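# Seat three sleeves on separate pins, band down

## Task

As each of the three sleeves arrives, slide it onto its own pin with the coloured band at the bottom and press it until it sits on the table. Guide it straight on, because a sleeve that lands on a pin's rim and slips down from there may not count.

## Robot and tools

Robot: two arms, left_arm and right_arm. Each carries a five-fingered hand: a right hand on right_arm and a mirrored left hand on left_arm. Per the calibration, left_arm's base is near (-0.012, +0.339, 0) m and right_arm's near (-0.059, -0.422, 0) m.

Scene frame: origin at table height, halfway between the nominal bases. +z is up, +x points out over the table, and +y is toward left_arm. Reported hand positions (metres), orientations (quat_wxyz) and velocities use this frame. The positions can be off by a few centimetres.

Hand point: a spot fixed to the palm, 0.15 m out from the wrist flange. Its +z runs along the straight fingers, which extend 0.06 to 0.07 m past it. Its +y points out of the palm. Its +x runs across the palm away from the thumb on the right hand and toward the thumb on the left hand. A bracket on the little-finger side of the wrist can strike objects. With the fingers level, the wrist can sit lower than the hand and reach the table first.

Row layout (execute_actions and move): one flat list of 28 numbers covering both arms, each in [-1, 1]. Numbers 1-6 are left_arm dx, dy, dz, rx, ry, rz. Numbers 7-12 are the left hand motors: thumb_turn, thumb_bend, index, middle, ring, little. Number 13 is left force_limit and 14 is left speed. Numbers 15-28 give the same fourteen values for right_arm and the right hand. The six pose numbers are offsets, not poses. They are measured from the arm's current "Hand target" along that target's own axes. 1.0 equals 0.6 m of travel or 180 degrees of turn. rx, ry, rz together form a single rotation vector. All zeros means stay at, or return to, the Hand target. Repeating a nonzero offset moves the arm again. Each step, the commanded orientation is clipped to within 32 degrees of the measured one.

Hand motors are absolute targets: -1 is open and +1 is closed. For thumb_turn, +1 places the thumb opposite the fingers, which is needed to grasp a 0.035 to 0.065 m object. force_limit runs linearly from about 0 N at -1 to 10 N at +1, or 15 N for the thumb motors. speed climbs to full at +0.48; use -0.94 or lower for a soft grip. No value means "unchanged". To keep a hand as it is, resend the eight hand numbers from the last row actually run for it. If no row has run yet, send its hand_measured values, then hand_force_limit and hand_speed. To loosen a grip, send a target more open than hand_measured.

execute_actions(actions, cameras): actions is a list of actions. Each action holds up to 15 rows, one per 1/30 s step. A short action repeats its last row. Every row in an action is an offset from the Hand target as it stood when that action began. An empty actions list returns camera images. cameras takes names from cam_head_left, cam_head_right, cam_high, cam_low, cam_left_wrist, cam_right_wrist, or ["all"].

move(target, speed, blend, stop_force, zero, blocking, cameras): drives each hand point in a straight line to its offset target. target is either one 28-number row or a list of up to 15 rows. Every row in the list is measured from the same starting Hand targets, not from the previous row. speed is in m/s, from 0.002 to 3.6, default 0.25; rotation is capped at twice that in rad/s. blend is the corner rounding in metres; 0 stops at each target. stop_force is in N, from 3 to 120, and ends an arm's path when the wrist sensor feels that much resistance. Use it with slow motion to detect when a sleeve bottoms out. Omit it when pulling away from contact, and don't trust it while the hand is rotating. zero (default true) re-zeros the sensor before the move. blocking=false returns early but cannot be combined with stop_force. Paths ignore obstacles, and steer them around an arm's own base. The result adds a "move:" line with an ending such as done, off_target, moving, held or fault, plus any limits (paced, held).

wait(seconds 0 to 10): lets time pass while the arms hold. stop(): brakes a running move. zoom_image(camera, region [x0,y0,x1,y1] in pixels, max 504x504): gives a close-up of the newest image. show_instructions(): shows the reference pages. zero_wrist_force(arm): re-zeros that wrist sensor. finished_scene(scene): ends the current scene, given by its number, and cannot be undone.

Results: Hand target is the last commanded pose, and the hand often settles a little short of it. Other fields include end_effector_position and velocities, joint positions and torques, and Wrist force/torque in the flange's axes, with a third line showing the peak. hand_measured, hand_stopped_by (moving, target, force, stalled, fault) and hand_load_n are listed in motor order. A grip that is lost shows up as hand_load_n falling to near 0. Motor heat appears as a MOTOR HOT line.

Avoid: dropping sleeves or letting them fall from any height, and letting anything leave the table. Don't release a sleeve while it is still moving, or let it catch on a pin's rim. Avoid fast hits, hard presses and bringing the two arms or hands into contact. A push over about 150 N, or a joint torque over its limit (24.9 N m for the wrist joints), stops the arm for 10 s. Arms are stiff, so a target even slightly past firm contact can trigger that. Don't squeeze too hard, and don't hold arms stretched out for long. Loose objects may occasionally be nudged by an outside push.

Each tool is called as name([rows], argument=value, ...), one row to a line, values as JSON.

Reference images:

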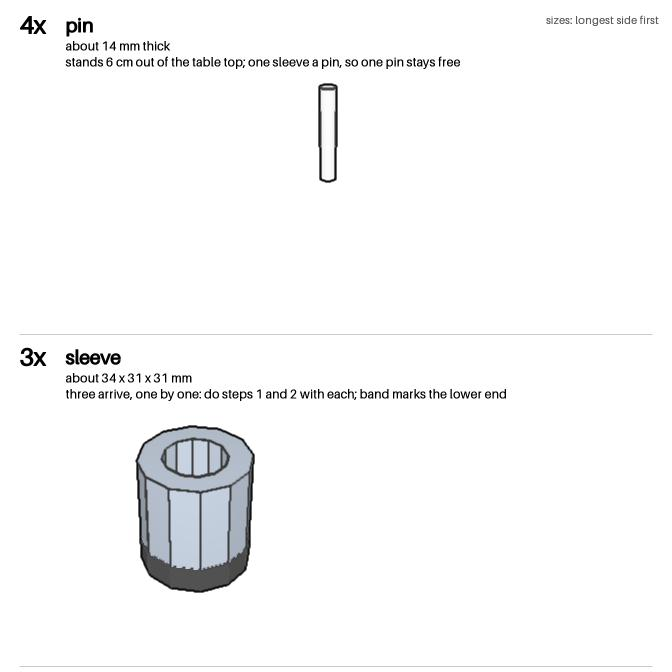

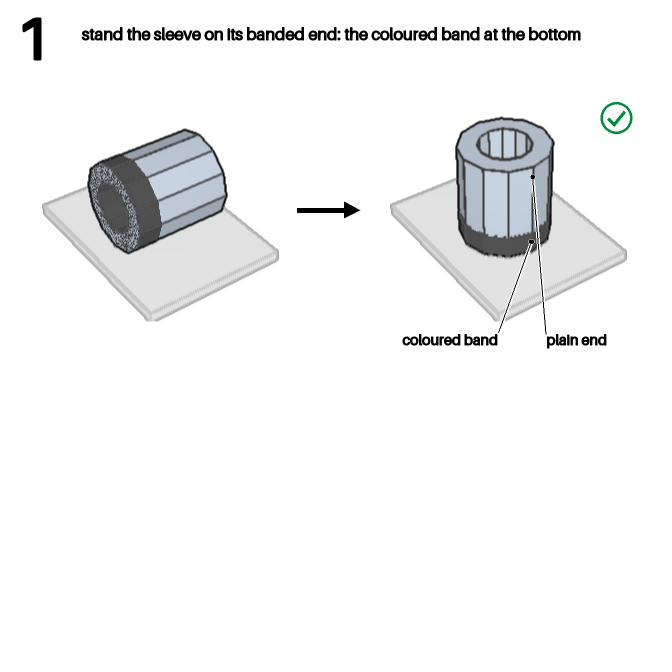

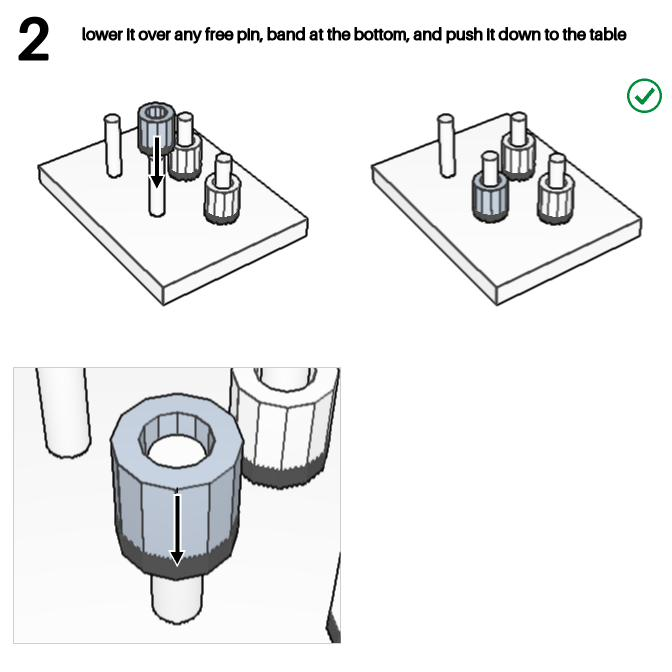

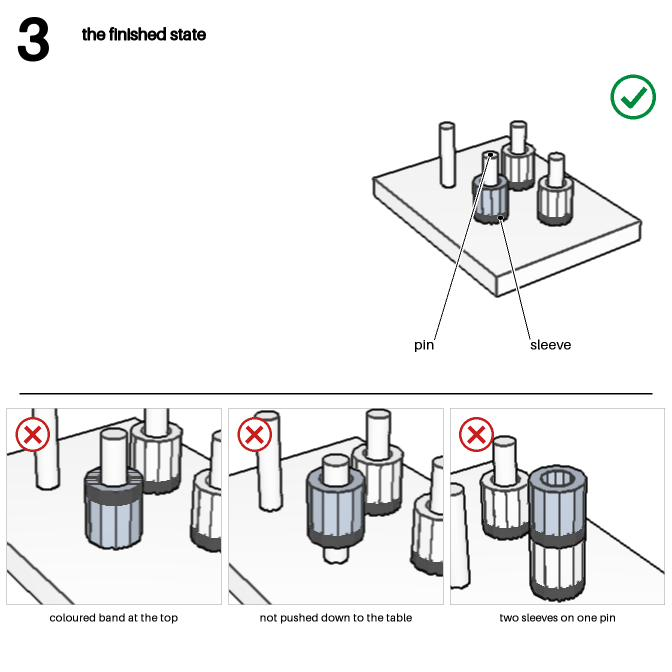

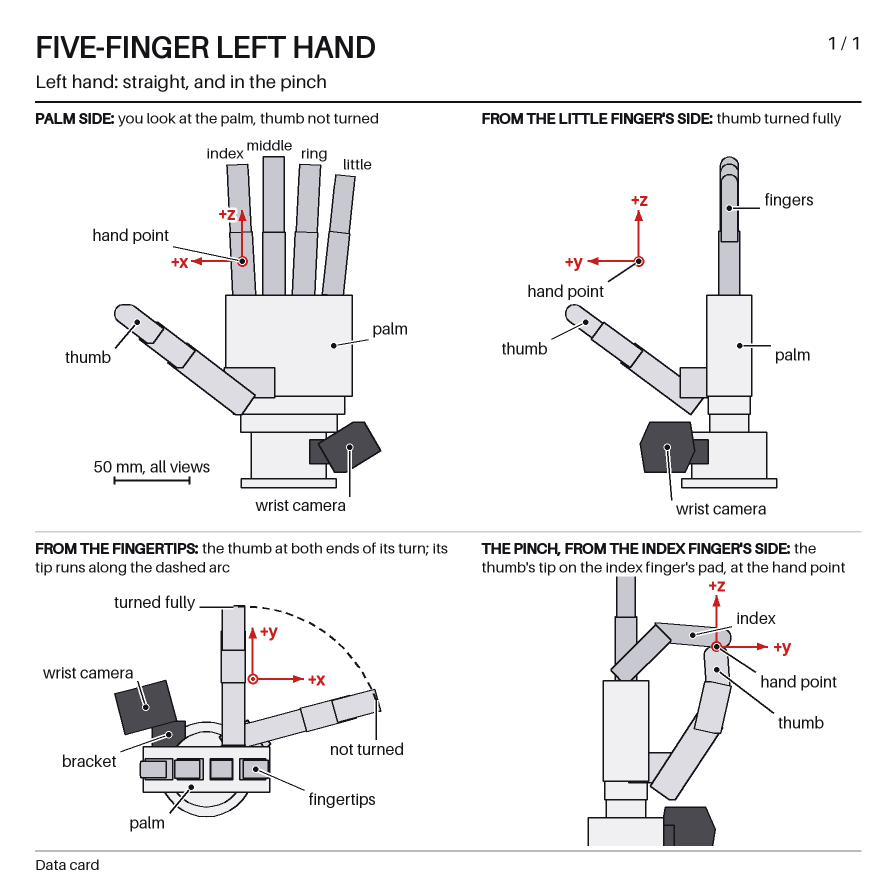

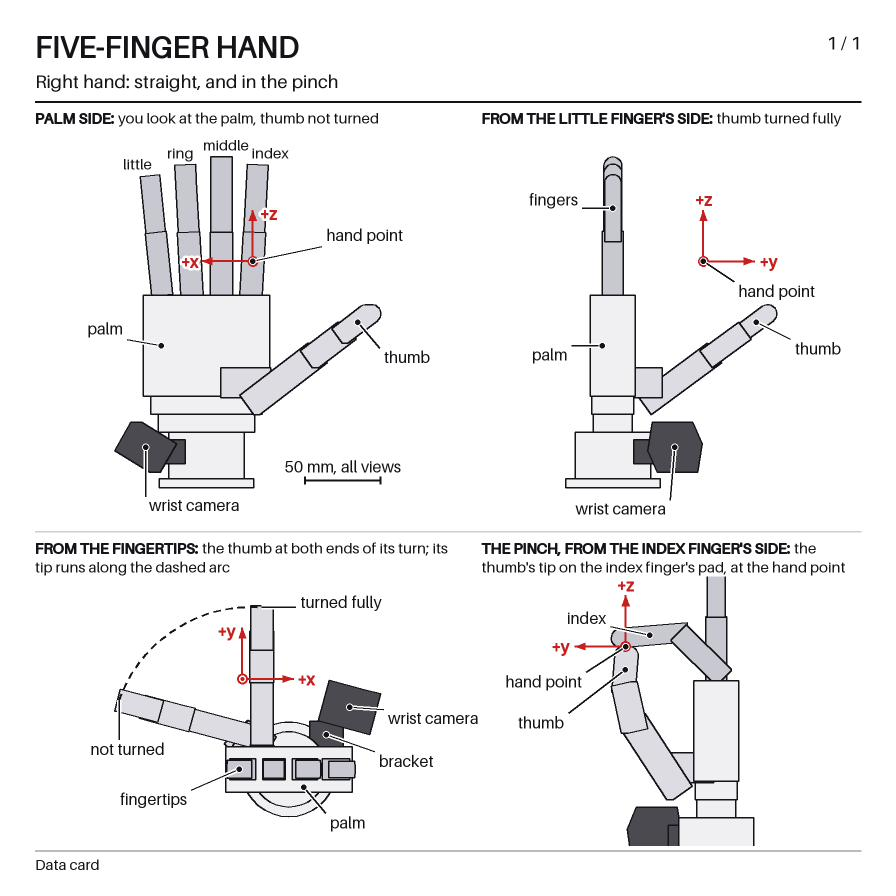

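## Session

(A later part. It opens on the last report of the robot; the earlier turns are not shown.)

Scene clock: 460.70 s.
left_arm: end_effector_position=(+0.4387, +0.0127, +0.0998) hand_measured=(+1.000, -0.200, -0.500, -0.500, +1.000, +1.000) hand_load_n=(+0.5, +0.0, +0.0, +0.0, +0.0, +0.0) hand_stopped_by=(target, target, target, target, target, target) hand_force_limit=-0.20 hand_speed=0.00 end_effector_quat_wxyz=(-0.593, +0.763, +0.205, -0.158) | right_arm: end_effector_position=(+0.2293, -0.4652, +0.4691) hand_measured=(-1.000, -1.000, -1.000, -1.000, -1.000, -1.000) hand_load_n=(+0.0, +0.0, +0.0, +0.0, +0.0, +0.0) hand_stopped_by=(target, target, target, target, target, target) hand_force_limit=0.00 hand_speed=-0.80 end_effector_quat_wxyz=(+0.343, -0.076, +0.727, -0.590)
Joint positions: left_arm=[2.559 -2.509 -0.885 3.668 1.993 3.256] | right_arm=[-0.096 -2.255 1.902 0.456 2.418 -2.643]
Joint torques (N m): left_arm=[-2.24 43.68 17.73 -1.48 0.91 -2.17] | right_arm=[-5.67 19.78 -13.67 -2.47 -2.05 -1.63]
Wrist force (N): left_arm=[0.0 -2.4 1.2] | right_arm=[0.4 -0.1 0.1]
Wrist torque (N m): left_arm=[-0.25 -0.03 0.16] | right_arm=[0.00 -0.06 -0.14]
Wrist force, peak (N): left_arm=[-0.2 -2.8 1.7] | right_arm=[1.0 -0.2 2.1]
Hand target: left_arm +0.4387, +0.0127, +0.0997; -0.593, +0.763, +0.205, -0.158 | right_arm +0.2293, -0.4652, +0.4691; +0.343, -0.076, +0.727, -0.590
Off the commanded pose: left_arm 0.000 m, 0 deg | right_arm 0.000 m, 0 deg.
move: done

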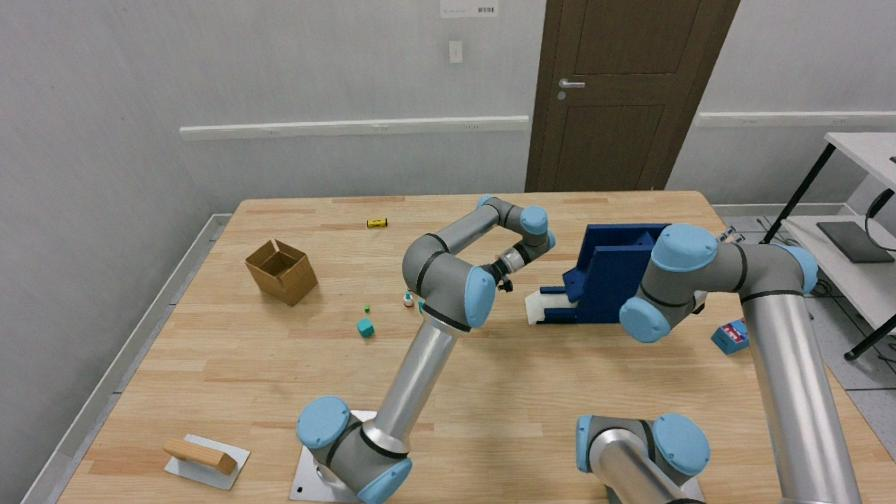

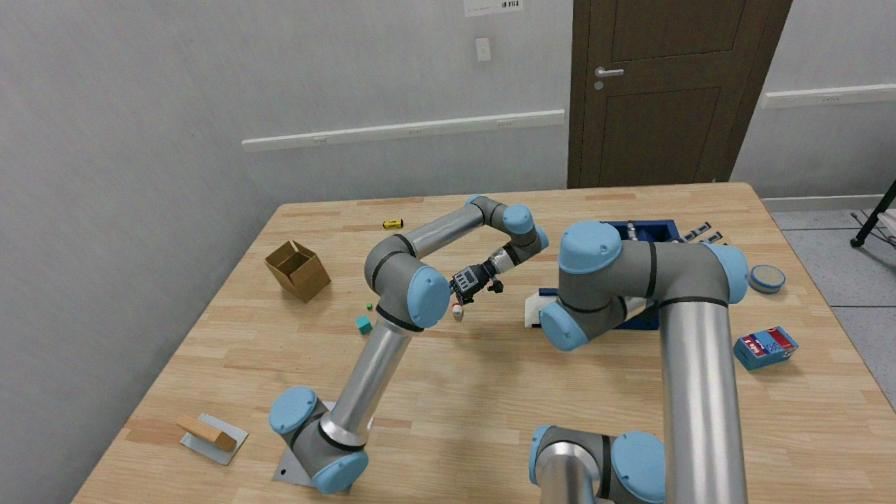

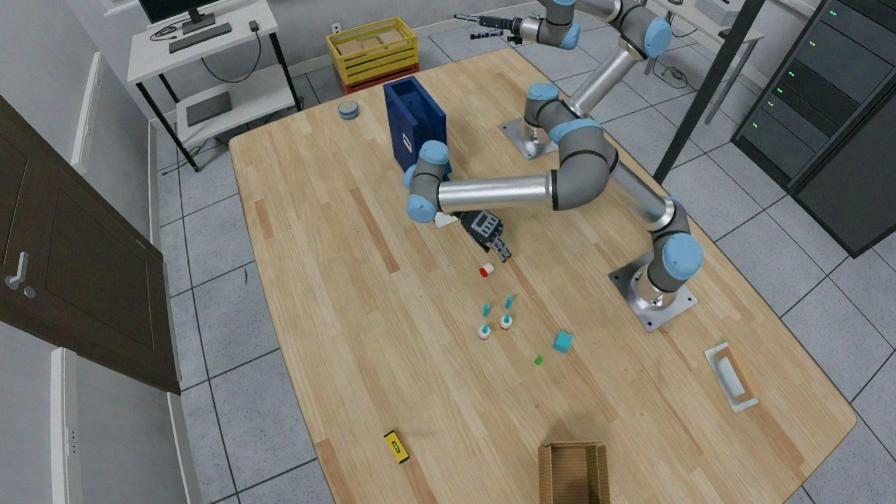

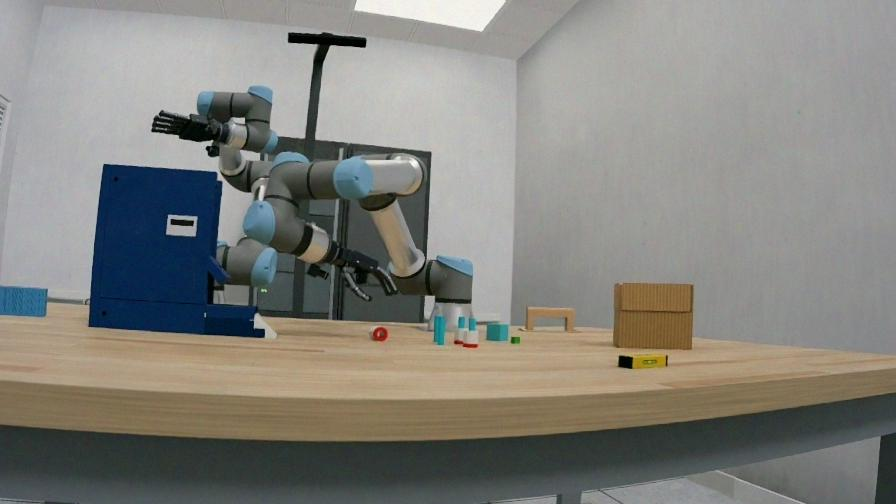

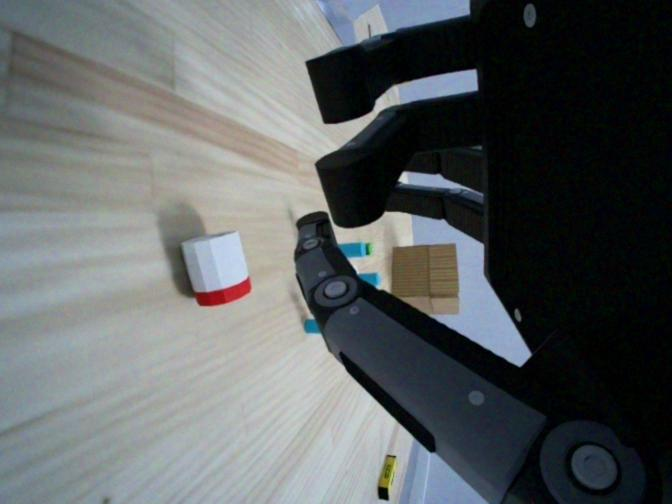

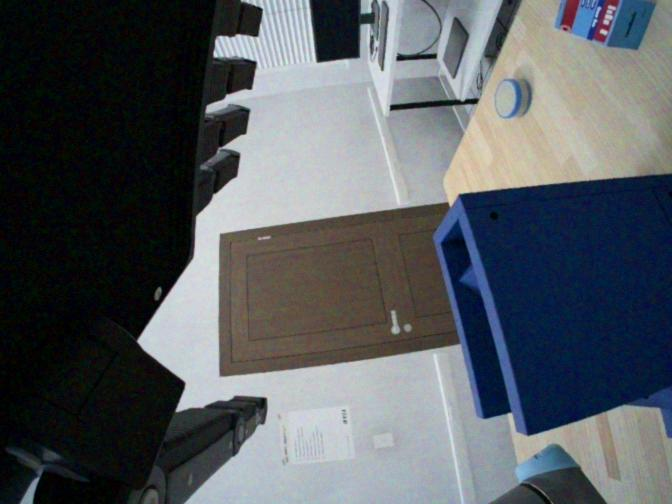

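move(target=[0.0313,0.0867,-0.0027,0,0.0269,0.0069,1,-0.2,-0.5,-0.5,1,1,-0.2,0,0,0,0,0,0,0,-1,-1,-1,-1,-1,-1,0,-0.8], speed=0.15, cameras=["cam_left_wrist","cam_low","cam_high"])

zoom_image(camera="cam_left_wrist", region=[190, 120, 390, 320])

zoom_image(camera="cam_low", region=[230, 200, 410, 350])

Scene clock: 470.13 s.
left_arm: end_effector_position=(+0.4622, +0.0095, +0.0497) hand_measured=(+1.000, -0.200, -0.500, -0.500, +1.000, +1.000) hand_load_n=(+0.0, +0.0, +0.0, -0.5, +0.0, +0.0) hand_stopped_by=(target, target, target, target, target, target) hand_force_limit=-0.20 hand_speed=0.00 end_effector_quat_wxyz=(-0.599, +0.771, +0.171, -0.132) | right_arm: end_effector_position=(+0.2293, -0.4652, +0.4691) hand_measured=(-1.000, -1.000, -1.000, -1.000, -1.000, -1.000) hand_load_n=(-0.5, +0.0, +0.0, +0.0, -0.5, +0.0) hand_stopped_by=(target, target, target, target, target, target) hand_force_limit=0.00 hand_speed=-0.80 end_effector_quat_wxyz=(+0.343, -0.076, +0.727, -0.590)
Joint positions: left_arm=[2.552 -2.58 -0.882 3.747 2.07 3.281] | right_arm=[-0.096 -2.255 1.902 0.456 2.418 -2.643]
Joint torques (N m): left_arm=[1.51 68.28 22.32 -3.45 -1.44 -2.28] | right_arm=[-5.23 19.43 -13.84 -2.04 -2.23 -1.62]
Wrist force (N): left_arm=[-0.1 -2.7 1.3] | right_arm=[0.5 -0.1 0.1]
Wrist torque (N m): left_arm=[-0.28 -0.01 0.14] | right_arm=[0.00 -0.07 -0.13]
Wrist force, peak (N): left_arm=[-0.2 -3.8 1.3] | right_arm=[0.7 -0.2 0.3]
Hand target: left_arm +0.4622, +0.0096, +0.0497; -0.599, +0.771, +0.171, -0.132 | right_arm +0.2293, -0.4652, +0.4691; +0.343, -0.076, +0.727, -0.590
Off the commanded pose: left_arm 0.000 m, 0 deg | right_arm 0.000 m, 0 deg.
move: done
Images, in order (width x height): cam_high 896x504, cam_low 896x504, cam_left_wrist 672x504.

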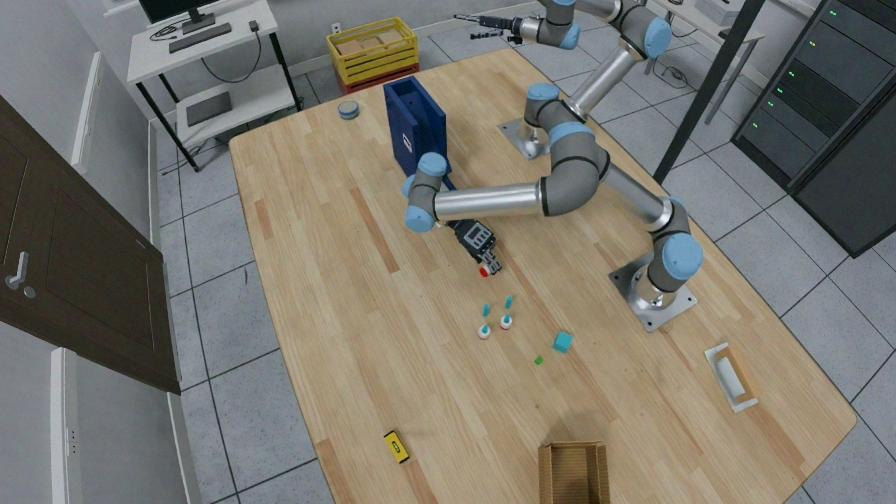

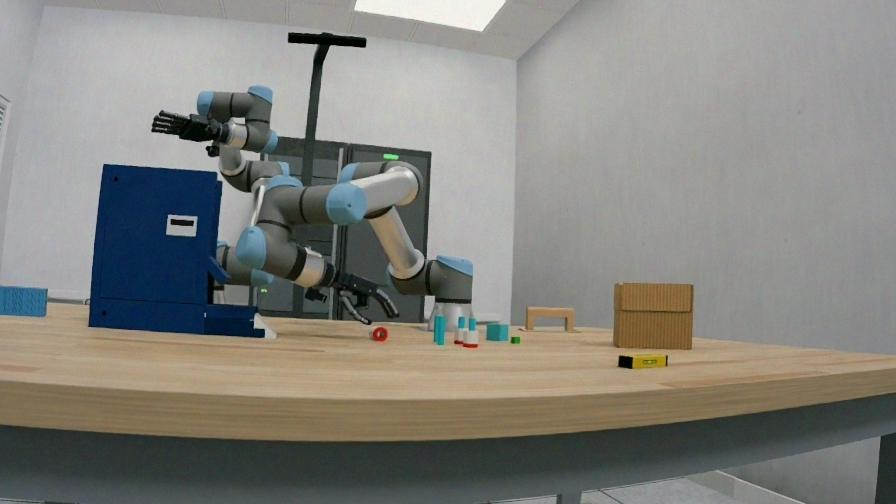

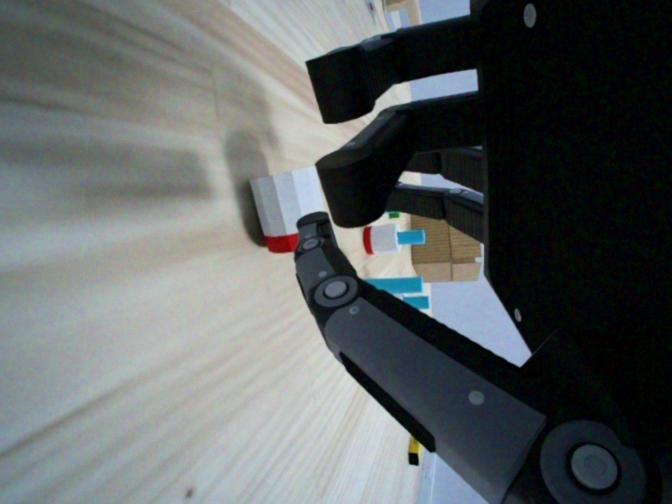

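Scaled by 2.520 from the camera's 672x504 image, which has a finer 960x720 frame.

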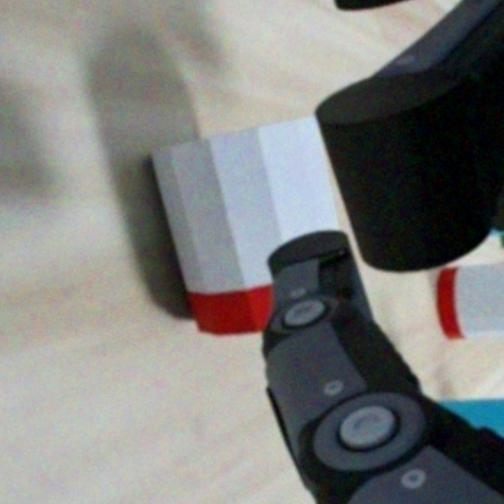

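Scaled by 2.800 from the camera's 896x504 image, which has a finer 1280x720 frame.

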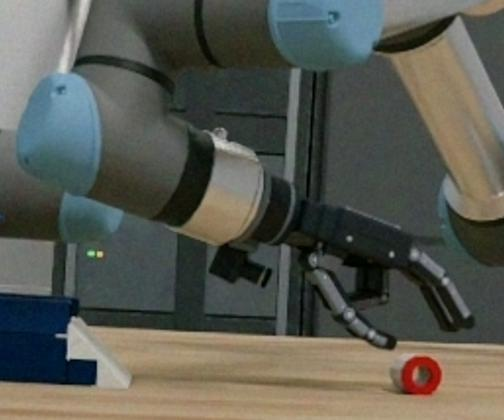

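move(target=[-0.0067,0.0494,0.0127,0,0,0,1,-0.2,-0.5,-0.5,1,1,-0.2,0,0,0,0,0,0,0,-1,-1,-1,-1,-1,-1,0,-0.8], speed=0.05, stop_force=5)

move(target=[0,0,0,0,0,0,1,-0.2,0.1,0.1,1,1,-0.2,-0.92,0,0,0,0,0,0,-1,-1,-1,-1,-1,-1,0,-0.8], cameras=["cam_left_wrist","cam_low"])

zoom_image(camera="cam_left_wrist", region=[240, 120, 440, 320])

zoom_image(camera="cam_low", region=[230, 200, 410, 350])

Scene clock: 475.27 s.
left_arm: end_effector_position=(+0.4586, +0.0079, +0.0191) hand_measured=(+1.000, -0.200, -0.500, -0.500, +1.000, +1.000) hand_load_n=(+0.0, +0.0, +0.0, +0.0, +0.0, +0.0) hand_stopped_by=(target, target, target, target, target, target) hand_force_limit=-0.20 hand_speed=0.00 end_effector_quat_wxyz=(-0.599, +0.771, +0.171, -0.132) | right_arm: end_effector_position=(+0.2293, -0.4652, +0.4691) hand_measured=(-1.000, -1.000, -1.000, -1.000, -1.000, -1.000) hand_load_n=(+0.0, +0.0, +0.0, +0.0, +0.0, +0.0) hand_stopped_by=(target, target, target, target, target, target) hand_force_limit=0.00 hand_speed=-0.80 end_effector_quat_wxyz=(+0.343, -0.076, +0.727, -0.590)
Joint positions: left_arm=[2.547 -2.608 -0.91 3.802 2.066 3.279] | right_arm=[-0.096 -2.255 1.902 0.456 2.418 -2.643]
Joint torques (N m): left_arm=[3.16 68.08 29.72 -3.63 1.15 0.03] | right_arm=[-4.98 18.83 -13.2 -1.81 -2.24 -1.62]
Wrist force (N): left_arm=[0.1 -2.5 1.3] | right_arm=[0.2 -0.1 0.2]
Wrist torque (N m): left_arm=[-0.26 -0.04 0.23] | right_arm=[-0.01 -0.04 -0.15]
Wrist force, peak (N): left_arm=[-0.3 -3.3 0.8] | right_arm=[0.8 -0.2 0.2]
Hand target: left_arm +0.4586, +0.0079, +0.0191; -0.599, +0.771, +0.171, -0.132 | right_arm +0.2293, -0.4652, +0.4691; +0.343, -0.076, +0.727, -0.590
Off the commanded pose: left_arm 0.000 m, 0 deg | right_arm 0.000 m, 0 deg.
move: done

Scene clock: 477.07 s.
left_arm: end_effector_position=(+0.4586, +0.0079, +0.0191) hand_measured=(+1.000, -0.200, -0.158, -0.166, +1.000, +1.000) hand_load_n=(+0.5, +2.0, +4.0, +5.0, +0.0, +0.0) hand_stopped_by=(target, target, force, force, target, target) hand_force_limit=-0.20 hand_speed=-0.92 end_effector_quat_wxyz=(-0.599, +0.771, +0.171, -0.132) | right_arm: end_effector_position=(+0.2293, -0.4652, +0.4691) hand_measured=(-1.000, -1.000, -1.000, -1.000, -1.000, -1.000) hand_load_n=(+0.0, +0.0, +0.0, +0.0, +0.0, +0.0) hand_stopped_by=(target, target, target, target, target, target) hand_force_limit=0.00 hand_speed=-0.80 end_effector_quat_wxyz=(+0.343, -0.076, +0.727, -0.590)
Joint positions: left_arm=[2.547 -2.607 -0.91 3.802 2.066 3.279] | right_arm=[-0.096 -2.255 1.902 0.456 2.418 -2.643]
Joint torques (N m): left_arm=[4.21 60.7 26.4 0.05 1.19 1.59] | right_arm=[-5.64 18.57 -13.88 -1.66 -2.25 -1.51]
Wrist force (N): left_arm=[0.5 -11.5 -0.7] | right_arm=[0.6 -0.3 0.3]
Wrist torque (N m): left_arm=[-0.29 -0.06 0.33] | right_arm=[-0.05 -0.10 -0.13]
Wrist force, peak (N): left_arm=[0.5 -11.9 -0.7] | right_arm=[0.6 -0.3 0.5]
Hand target: left_arm +0.4586, +0.0079, +0.0191; -0.599, +0.771, +0.171, -0.132 | right_arm +0.2293, -0.4652, +0.4691; +0.343, -0.076, +0.727, -0.590
Off the commanded pose: left_arm 0.000 m, 0 deg | right_arm 0.000 m, 0 deg.
move: done
Images, in order (width x height): cam_low 896x504, cam_left_wrist 672x504.

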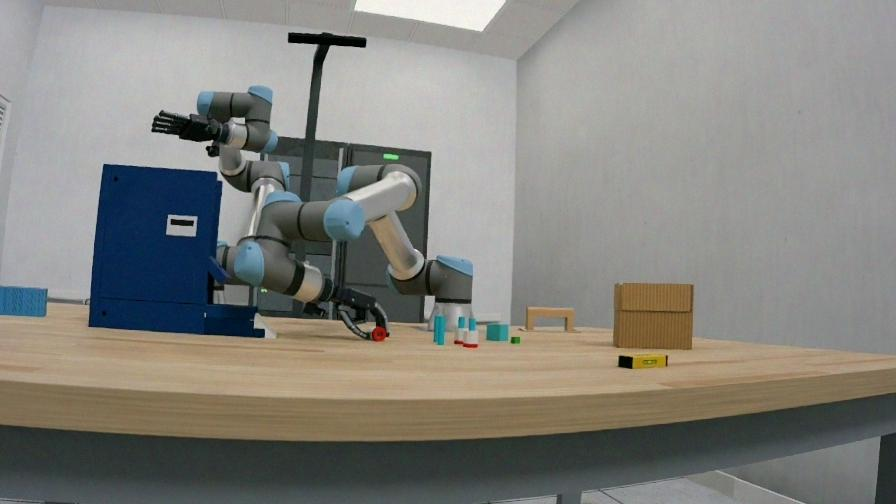

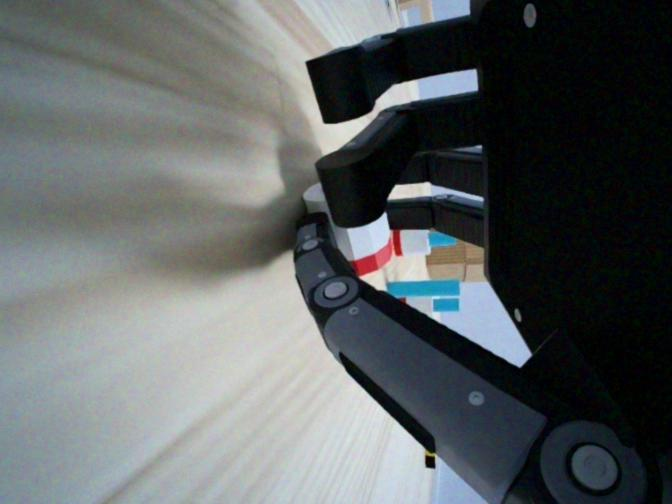

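Scaled by 2.520 from the camera's 672x504 image, which has a finer 960x720 frame.

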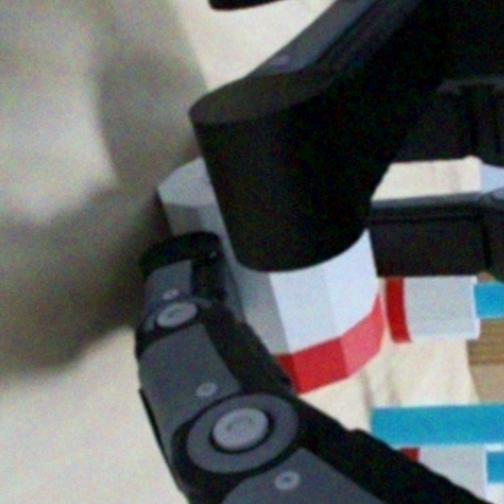

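Scaled by 2.800 from the camera's 896x504 image, which has a finer 1280x720 frame.

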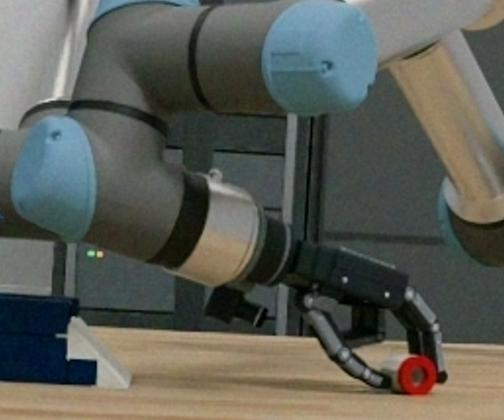

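move(target=[0,-0.0484,-0.0124,0,0,0,1,-0.2,0.1,0.1,1,1,-0.2,-0.92,0,0,0,0,0,0,-1,-1,-1,-1,-1,-1,0,-0.8], speed=0.08)

move(target=[0,0,0,0,0,0,1,-0.2,0.12,0.12,1,1,0,-0.9,0,0,0,0,0,0,-1,-1,-1,-1,-1,-1,0,-0.8])

move([
  [0,-0.2438,-0.0626,0,0,0,1,-0.2,0.12,0.12,1,1,0,-0.9,0,0,0,0,0,0,-1,-1,-1,-1,-1,-1,0,-0.8],
  [0.0680,-0.3012,0.0268,0.0712,-0.3599,-0.0449,1,-0.2,0.12,0.12,1,1,0,-0.9,0,0,0,0,0,0,-1,-1,-1,-1,-1,-1,0,-0.8],
  [0.1173,-0.3273,0.1292,-0.4678,-0.5340,0.1975,1,-0.2,0.12,0.12,1,1,0,-0.9,-0.3543,0.1772,-0.2571,-0.2785,-0.0778,-0.0886,-1,-1,-1,-1,-1,-1,0,-0.8],
  [0.0627,-0.3147,0.2133,0.6462,0.6327,0.2465,1,-0.2,0.12,0.12,1,1,0,-0.9,-0.5697,0.5848,-0.3620,-0.5571,-0.1556,-0.1771,-1,-1,-1,-1,-1,-1,0,-0.8],
  [0.0627,-0.2501,0.2299,0.6462,0.6327,0.2465,1,-0.2,0.12,0.12,1,1,0,-0.9,-0.5152,0.7062,-0.3532,-0.5571,-0.1556,-0.1771,-1,-1,-1,-1,-1,-1,0,-0.8],
], speed=0.4, blend=0.03, cameras=["cam_low","cam_high","cam_right_wrist","cam_left_wrist"])

zoom_image(camera="cam_low", region=[400, 240, 500, 360])

zoom_image(camera="cam_right_wrist", region=[270, 160, 450, 360])

Scene clock: 494.93 s.
left_arm: end_effector_position=(+0.4587, +0.0079, +0.0493) hand_measured=(+1.000, -0.202, -0.158, -0.166, +1.000, +1.000) hand_load_n=(+0.5, +4.5, +2.0, +3.0, +0.0, +0.0) hand_stopped_by=(target, target, force, force, target, target) hand_force_limit=-0.20 hand_speed=-0.92 end_effector_quat_wxyz=(-0.599, +0.771, +0.171, -0.132) end_effector_velocity=(+0.001, +0.000, -0.003) end_effector_angular_velocity=(+0.000, -0.002, +0.000) | right_arm: end_effector_position=(+0.2293, -0.4652, +0.4691) hand_measured=(-1.000, -1.000, -1.000, -1.000, -1.000, -1.000) hand_load_n=(+0.0, +0.0, -0.5, +0.0, -0.5, -0.5) hand_stopped_by=(target, target, target, target, target, target) hand_force_limit=0.00 hand_speed=-0.80 end_effector_quat_wxyz=(+0.343, -0.076, +0.727, -0.590)
Joint positions: left_arm=[2.547 -2.576 -0.889 3.751 2.066 3.279] | right_arm=[-0.096 -2.255 1.902 0.456 2.418 -2.643]
Joint velocities: left_arm=[0.001 -0.003 -0.001 0.005 0.001 -0.001] | right_arm=[within noise]
Joint torques (N m): left_arm=[-4.74 44.43 7.25 1.81 -0.34 0.9] | right_arm=[-5.57 16.04 -13.41 -0.7 -2.27 -1.67]
Wrist force (N): left_arm=[0.0 -2.3 1.3] | right_arm=[0.4 -0.1 0.2]
Wrist torque (N m): left_arm=[-0.26 -0.03 0.23] | right_arm=[-0.01 -0.07 -0.14]
Wrist force, peak (N): left_arm=[0.3 -12.0 -0.6] | right_arm=[0.7 -0.3 0.4]
Hand target: left_arm +0.4586, +0.0079, +0.0491; -0.599, +0.771, +0.171, -0.132 | right_arm +0.2293, -0.4652, +0.4691; +0.343, -0.076, +0.727, -0.590
Off the commanded pose: left_arm 0.000 m, 0 deg | right_arm 0.000 m, 0 deg.
move: done

Scene clock: 495.43 s.
left_arm: end_effector_position=(+0.4586, +0.0079, +0.0491) hand_measured=(+1.000, -0.202, -0.142, -0.150, +1.000, +1.000) hand_load_n=(+0.5, +9.5, +5.0, +6.0, +0.0, +0.0) hand_stopped_by=(target, target, force, force, target, target) hand_force_limit=0.00 hand_speed=-0.90 end_effector_quat_wxyz=(-0.599, +0.771, +0.171, -0.132) | right_arm: end_effector_position=(+0.2293, -0.4652, +0.4691) hand_measured=(-1.000, -1.000, -1.000, -1.000, -1.000, -1.000) hand_load_n=(+0.0, +0.0, +0.0, +0.0, +0.0, +0.5) hand_stopped_by=(target, target, target, target, target, target) hand_force_limit=0.00 hand_speed=-0.80 end_effector_quat_wxyz=(+0.343, -0.076, +0.727, -0.590)
Joint positions: left_arm=[2.547 -2.577 -0.89 3.751 2.066 3.279] | right_arm=[-0.096 -2.255 1.902 0.456 2.418 -2.643]
Joint torques (N m): left_arm=[-5.51 45.51 7.33 1.88 -1.03 -0.06] | right_arm=[-5.28 15.21 -13.65 -0.76 -2.3 -1.6]
Wrist force (N): left_arm=[-0.1 -2.4 1.4] | right_arm=[0.7 -0.1 0.2]
Wrist torque (N m): left_arm=[-0.28 0.00 0.23] | right_arm=[-0.02 -0.11 -0.12]
Wrist force, peak (N): left_arm=[-0.1 -2.4 1.4] | right_arm=[0.7 -0.1 0.2]
Hand target: left_arm +0.4586, +0.0079, +0.0491; -0.599, +0.771, +0.171, -0.132 | right_arm +0.2293, -0.4652, +0.4691; +0.343, -0.076, +0.727, -0.590
Off the commanded pose: left_arm 0.000 m, 0 deg | right_arm 0.000 m, 0 deg.
move: done

Scene clock: 502.23 s.
left_arm: end_effector_position=(+0.4204, +0.1785, +0.1603) hand_measured=(+1.000, -0.202, -0.142, -0.150, +1.000, +1.000) hand_load_n=(+0.5, +9.0, +5.0, +6.0, +0.0, +0.0) hand_stopped_by=(target, target, force, force, target, target) hand_force_limit=0.00 hand_speed=-0.90 end_effector_quat_wxyz=(+0.668, +0.201, +0.678, -0.231) | right_arm: end_effector_position=(+0.4625, -0.0117, +0.2242) hand_measured=(-1.000, -1.000, -1.000, -1.000, -1.000, -1.000) hand_load_n=(+0.0, +0.0, +0.0, +0.0, +0.0, +0.0) hand_stopped_by=(target, target, target, target, target, target) hand_force_limit=0.00 hand_speed=-0.80 end_effector_quat_wxyz=(+0.154, -0.598, +0.775, +0.135)
Joint positions: left_arm=[3.567 -1.275 -2.645 3.918 -0.553 4.67] | right_arm=[0.229 -0.765 0.763 1.393 1.197 -2.616]
Joint torques (N m): left_arm=[3.28 -4.81 26.38 2.63 1.3 1.88] | right_arm=[-0.92 -37.92 -11.56 0.38 1.77 -2.01]
Wrist force (N): left_arm=[-3.0 0.2 0.7] | right_arm=[1.2 0.3 0.8]
Wrist torque (N m): left_arm=[-0.19 0.06 -0.16] | right_arm=[-0.11 -0.21 -0.05]
Wrist force, peak (N): left_arm=[-0.7 -5.3 0.6] | right_arm=[2.0 0.8 3.4]
Hand target: left_arm +0.4205, +0.1785, +0.1604; +0.668, +0.202, +0.678, -0.231 | right_arm +0.4625, -0.0117, +0.2241; +0.154, -0.598, +0.775, +0.135
Off the commanded pose: left_arm 0.000 m, 0 deg | right_arm 0.000 m, 0 deg.
move: done
Images, in order (width x height): cam_high 896x504, cam_low 896x504, cam_left_wrist 672x504, cam_right_wrist 672x504.

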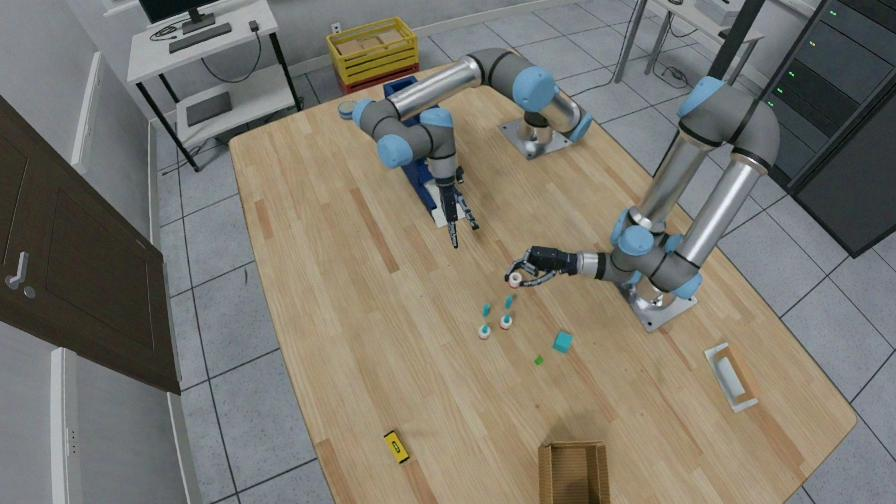

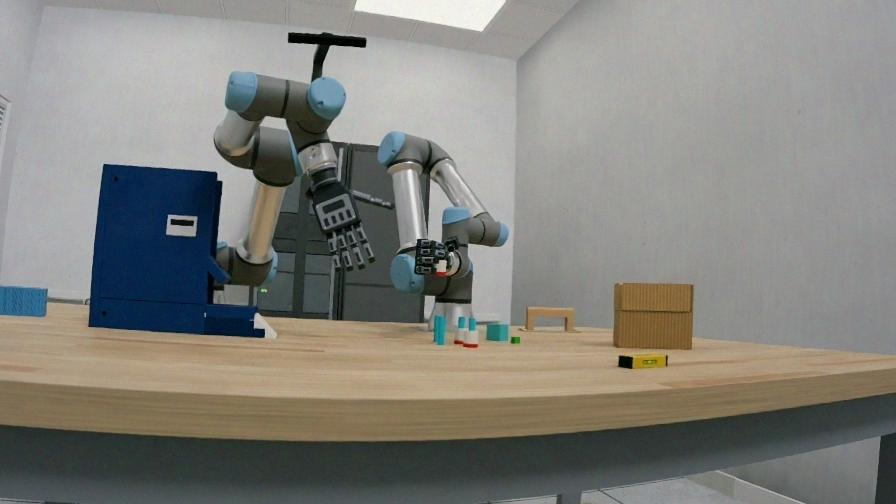

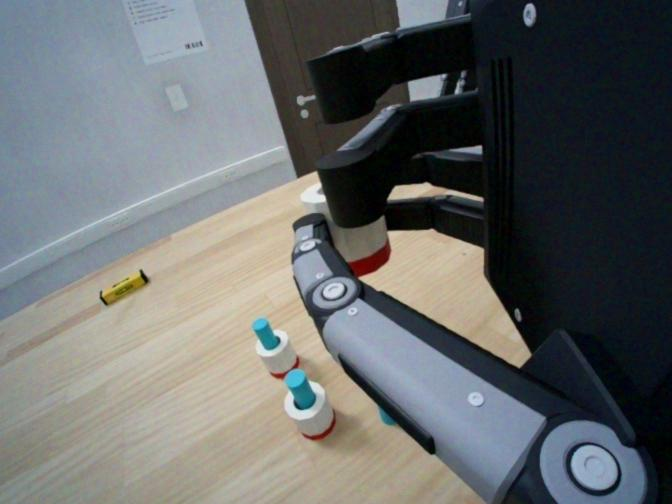

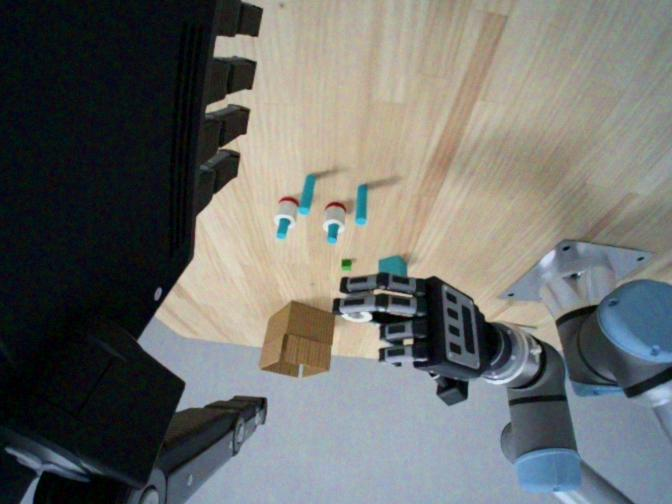

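Scaled by 4.200 from the camera's 896x504 image, which has a finer 1280x720 frame.

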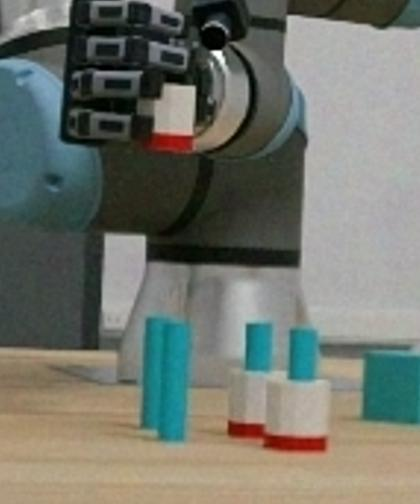

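Scaled by 2.520 from the camera's 672x504 image, which has a finer 960x720 frame.

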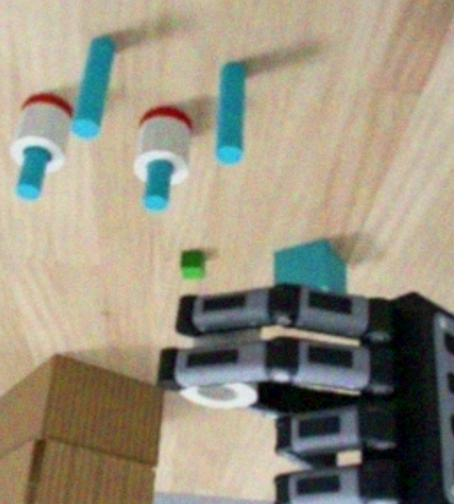

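zoom_image(camera="cam_low", region=[425, 250, 465, 290])

zoom_image(camera="cam_low", region=[425, 310, 465, 350])

zoom_image(camera="cam_right_wrist", region=[335, 280, 385, 330])

zoom_image(camera="cam_right_wrist", region=[340, 180, 390, 230])

zoom_image(camera="cam_high", region=[480, 250, 540, 340])

Scaled by 12.600 from the camera's 896x504 image, which has a finer 1280x720 frame.

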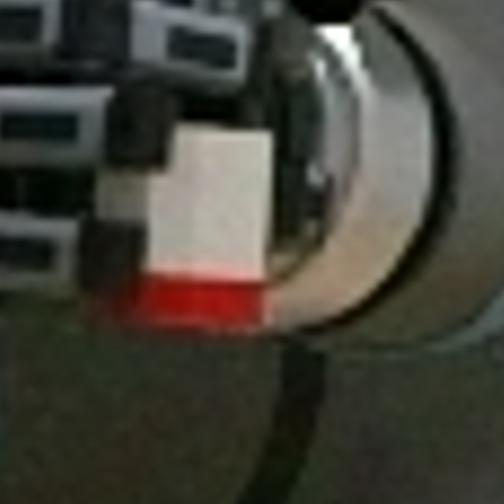

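Scaled by 12.600 from the camera's 896x504 image, which has a finer 1280x720 frame.

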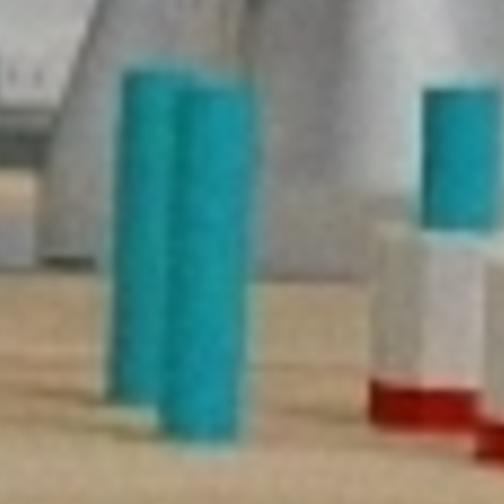

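Scaled by 10.080 from the camera's 672x504 image, which has a finer 960x720 frame.

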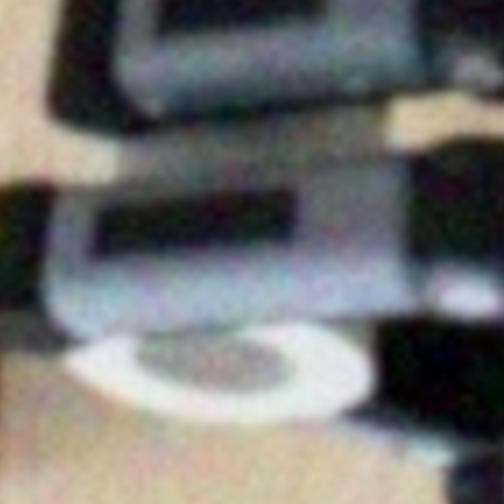

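Scaled by 10.080 from the camera's 672x504 image, which has a finer 960x720 frame.

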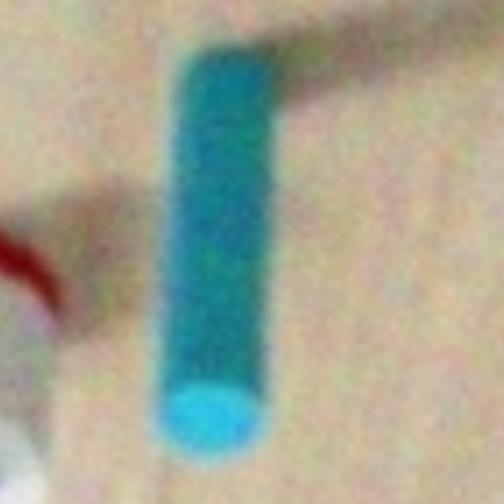

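Scaled by 5.600 from the camera's 896x504 image, which has a finer 1280x720 frame.

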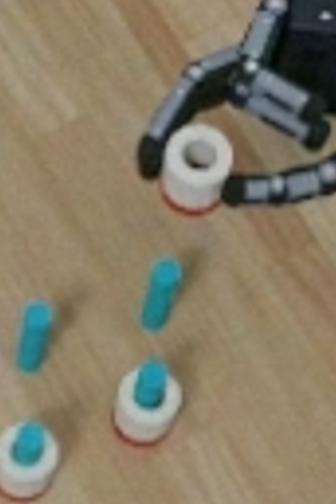

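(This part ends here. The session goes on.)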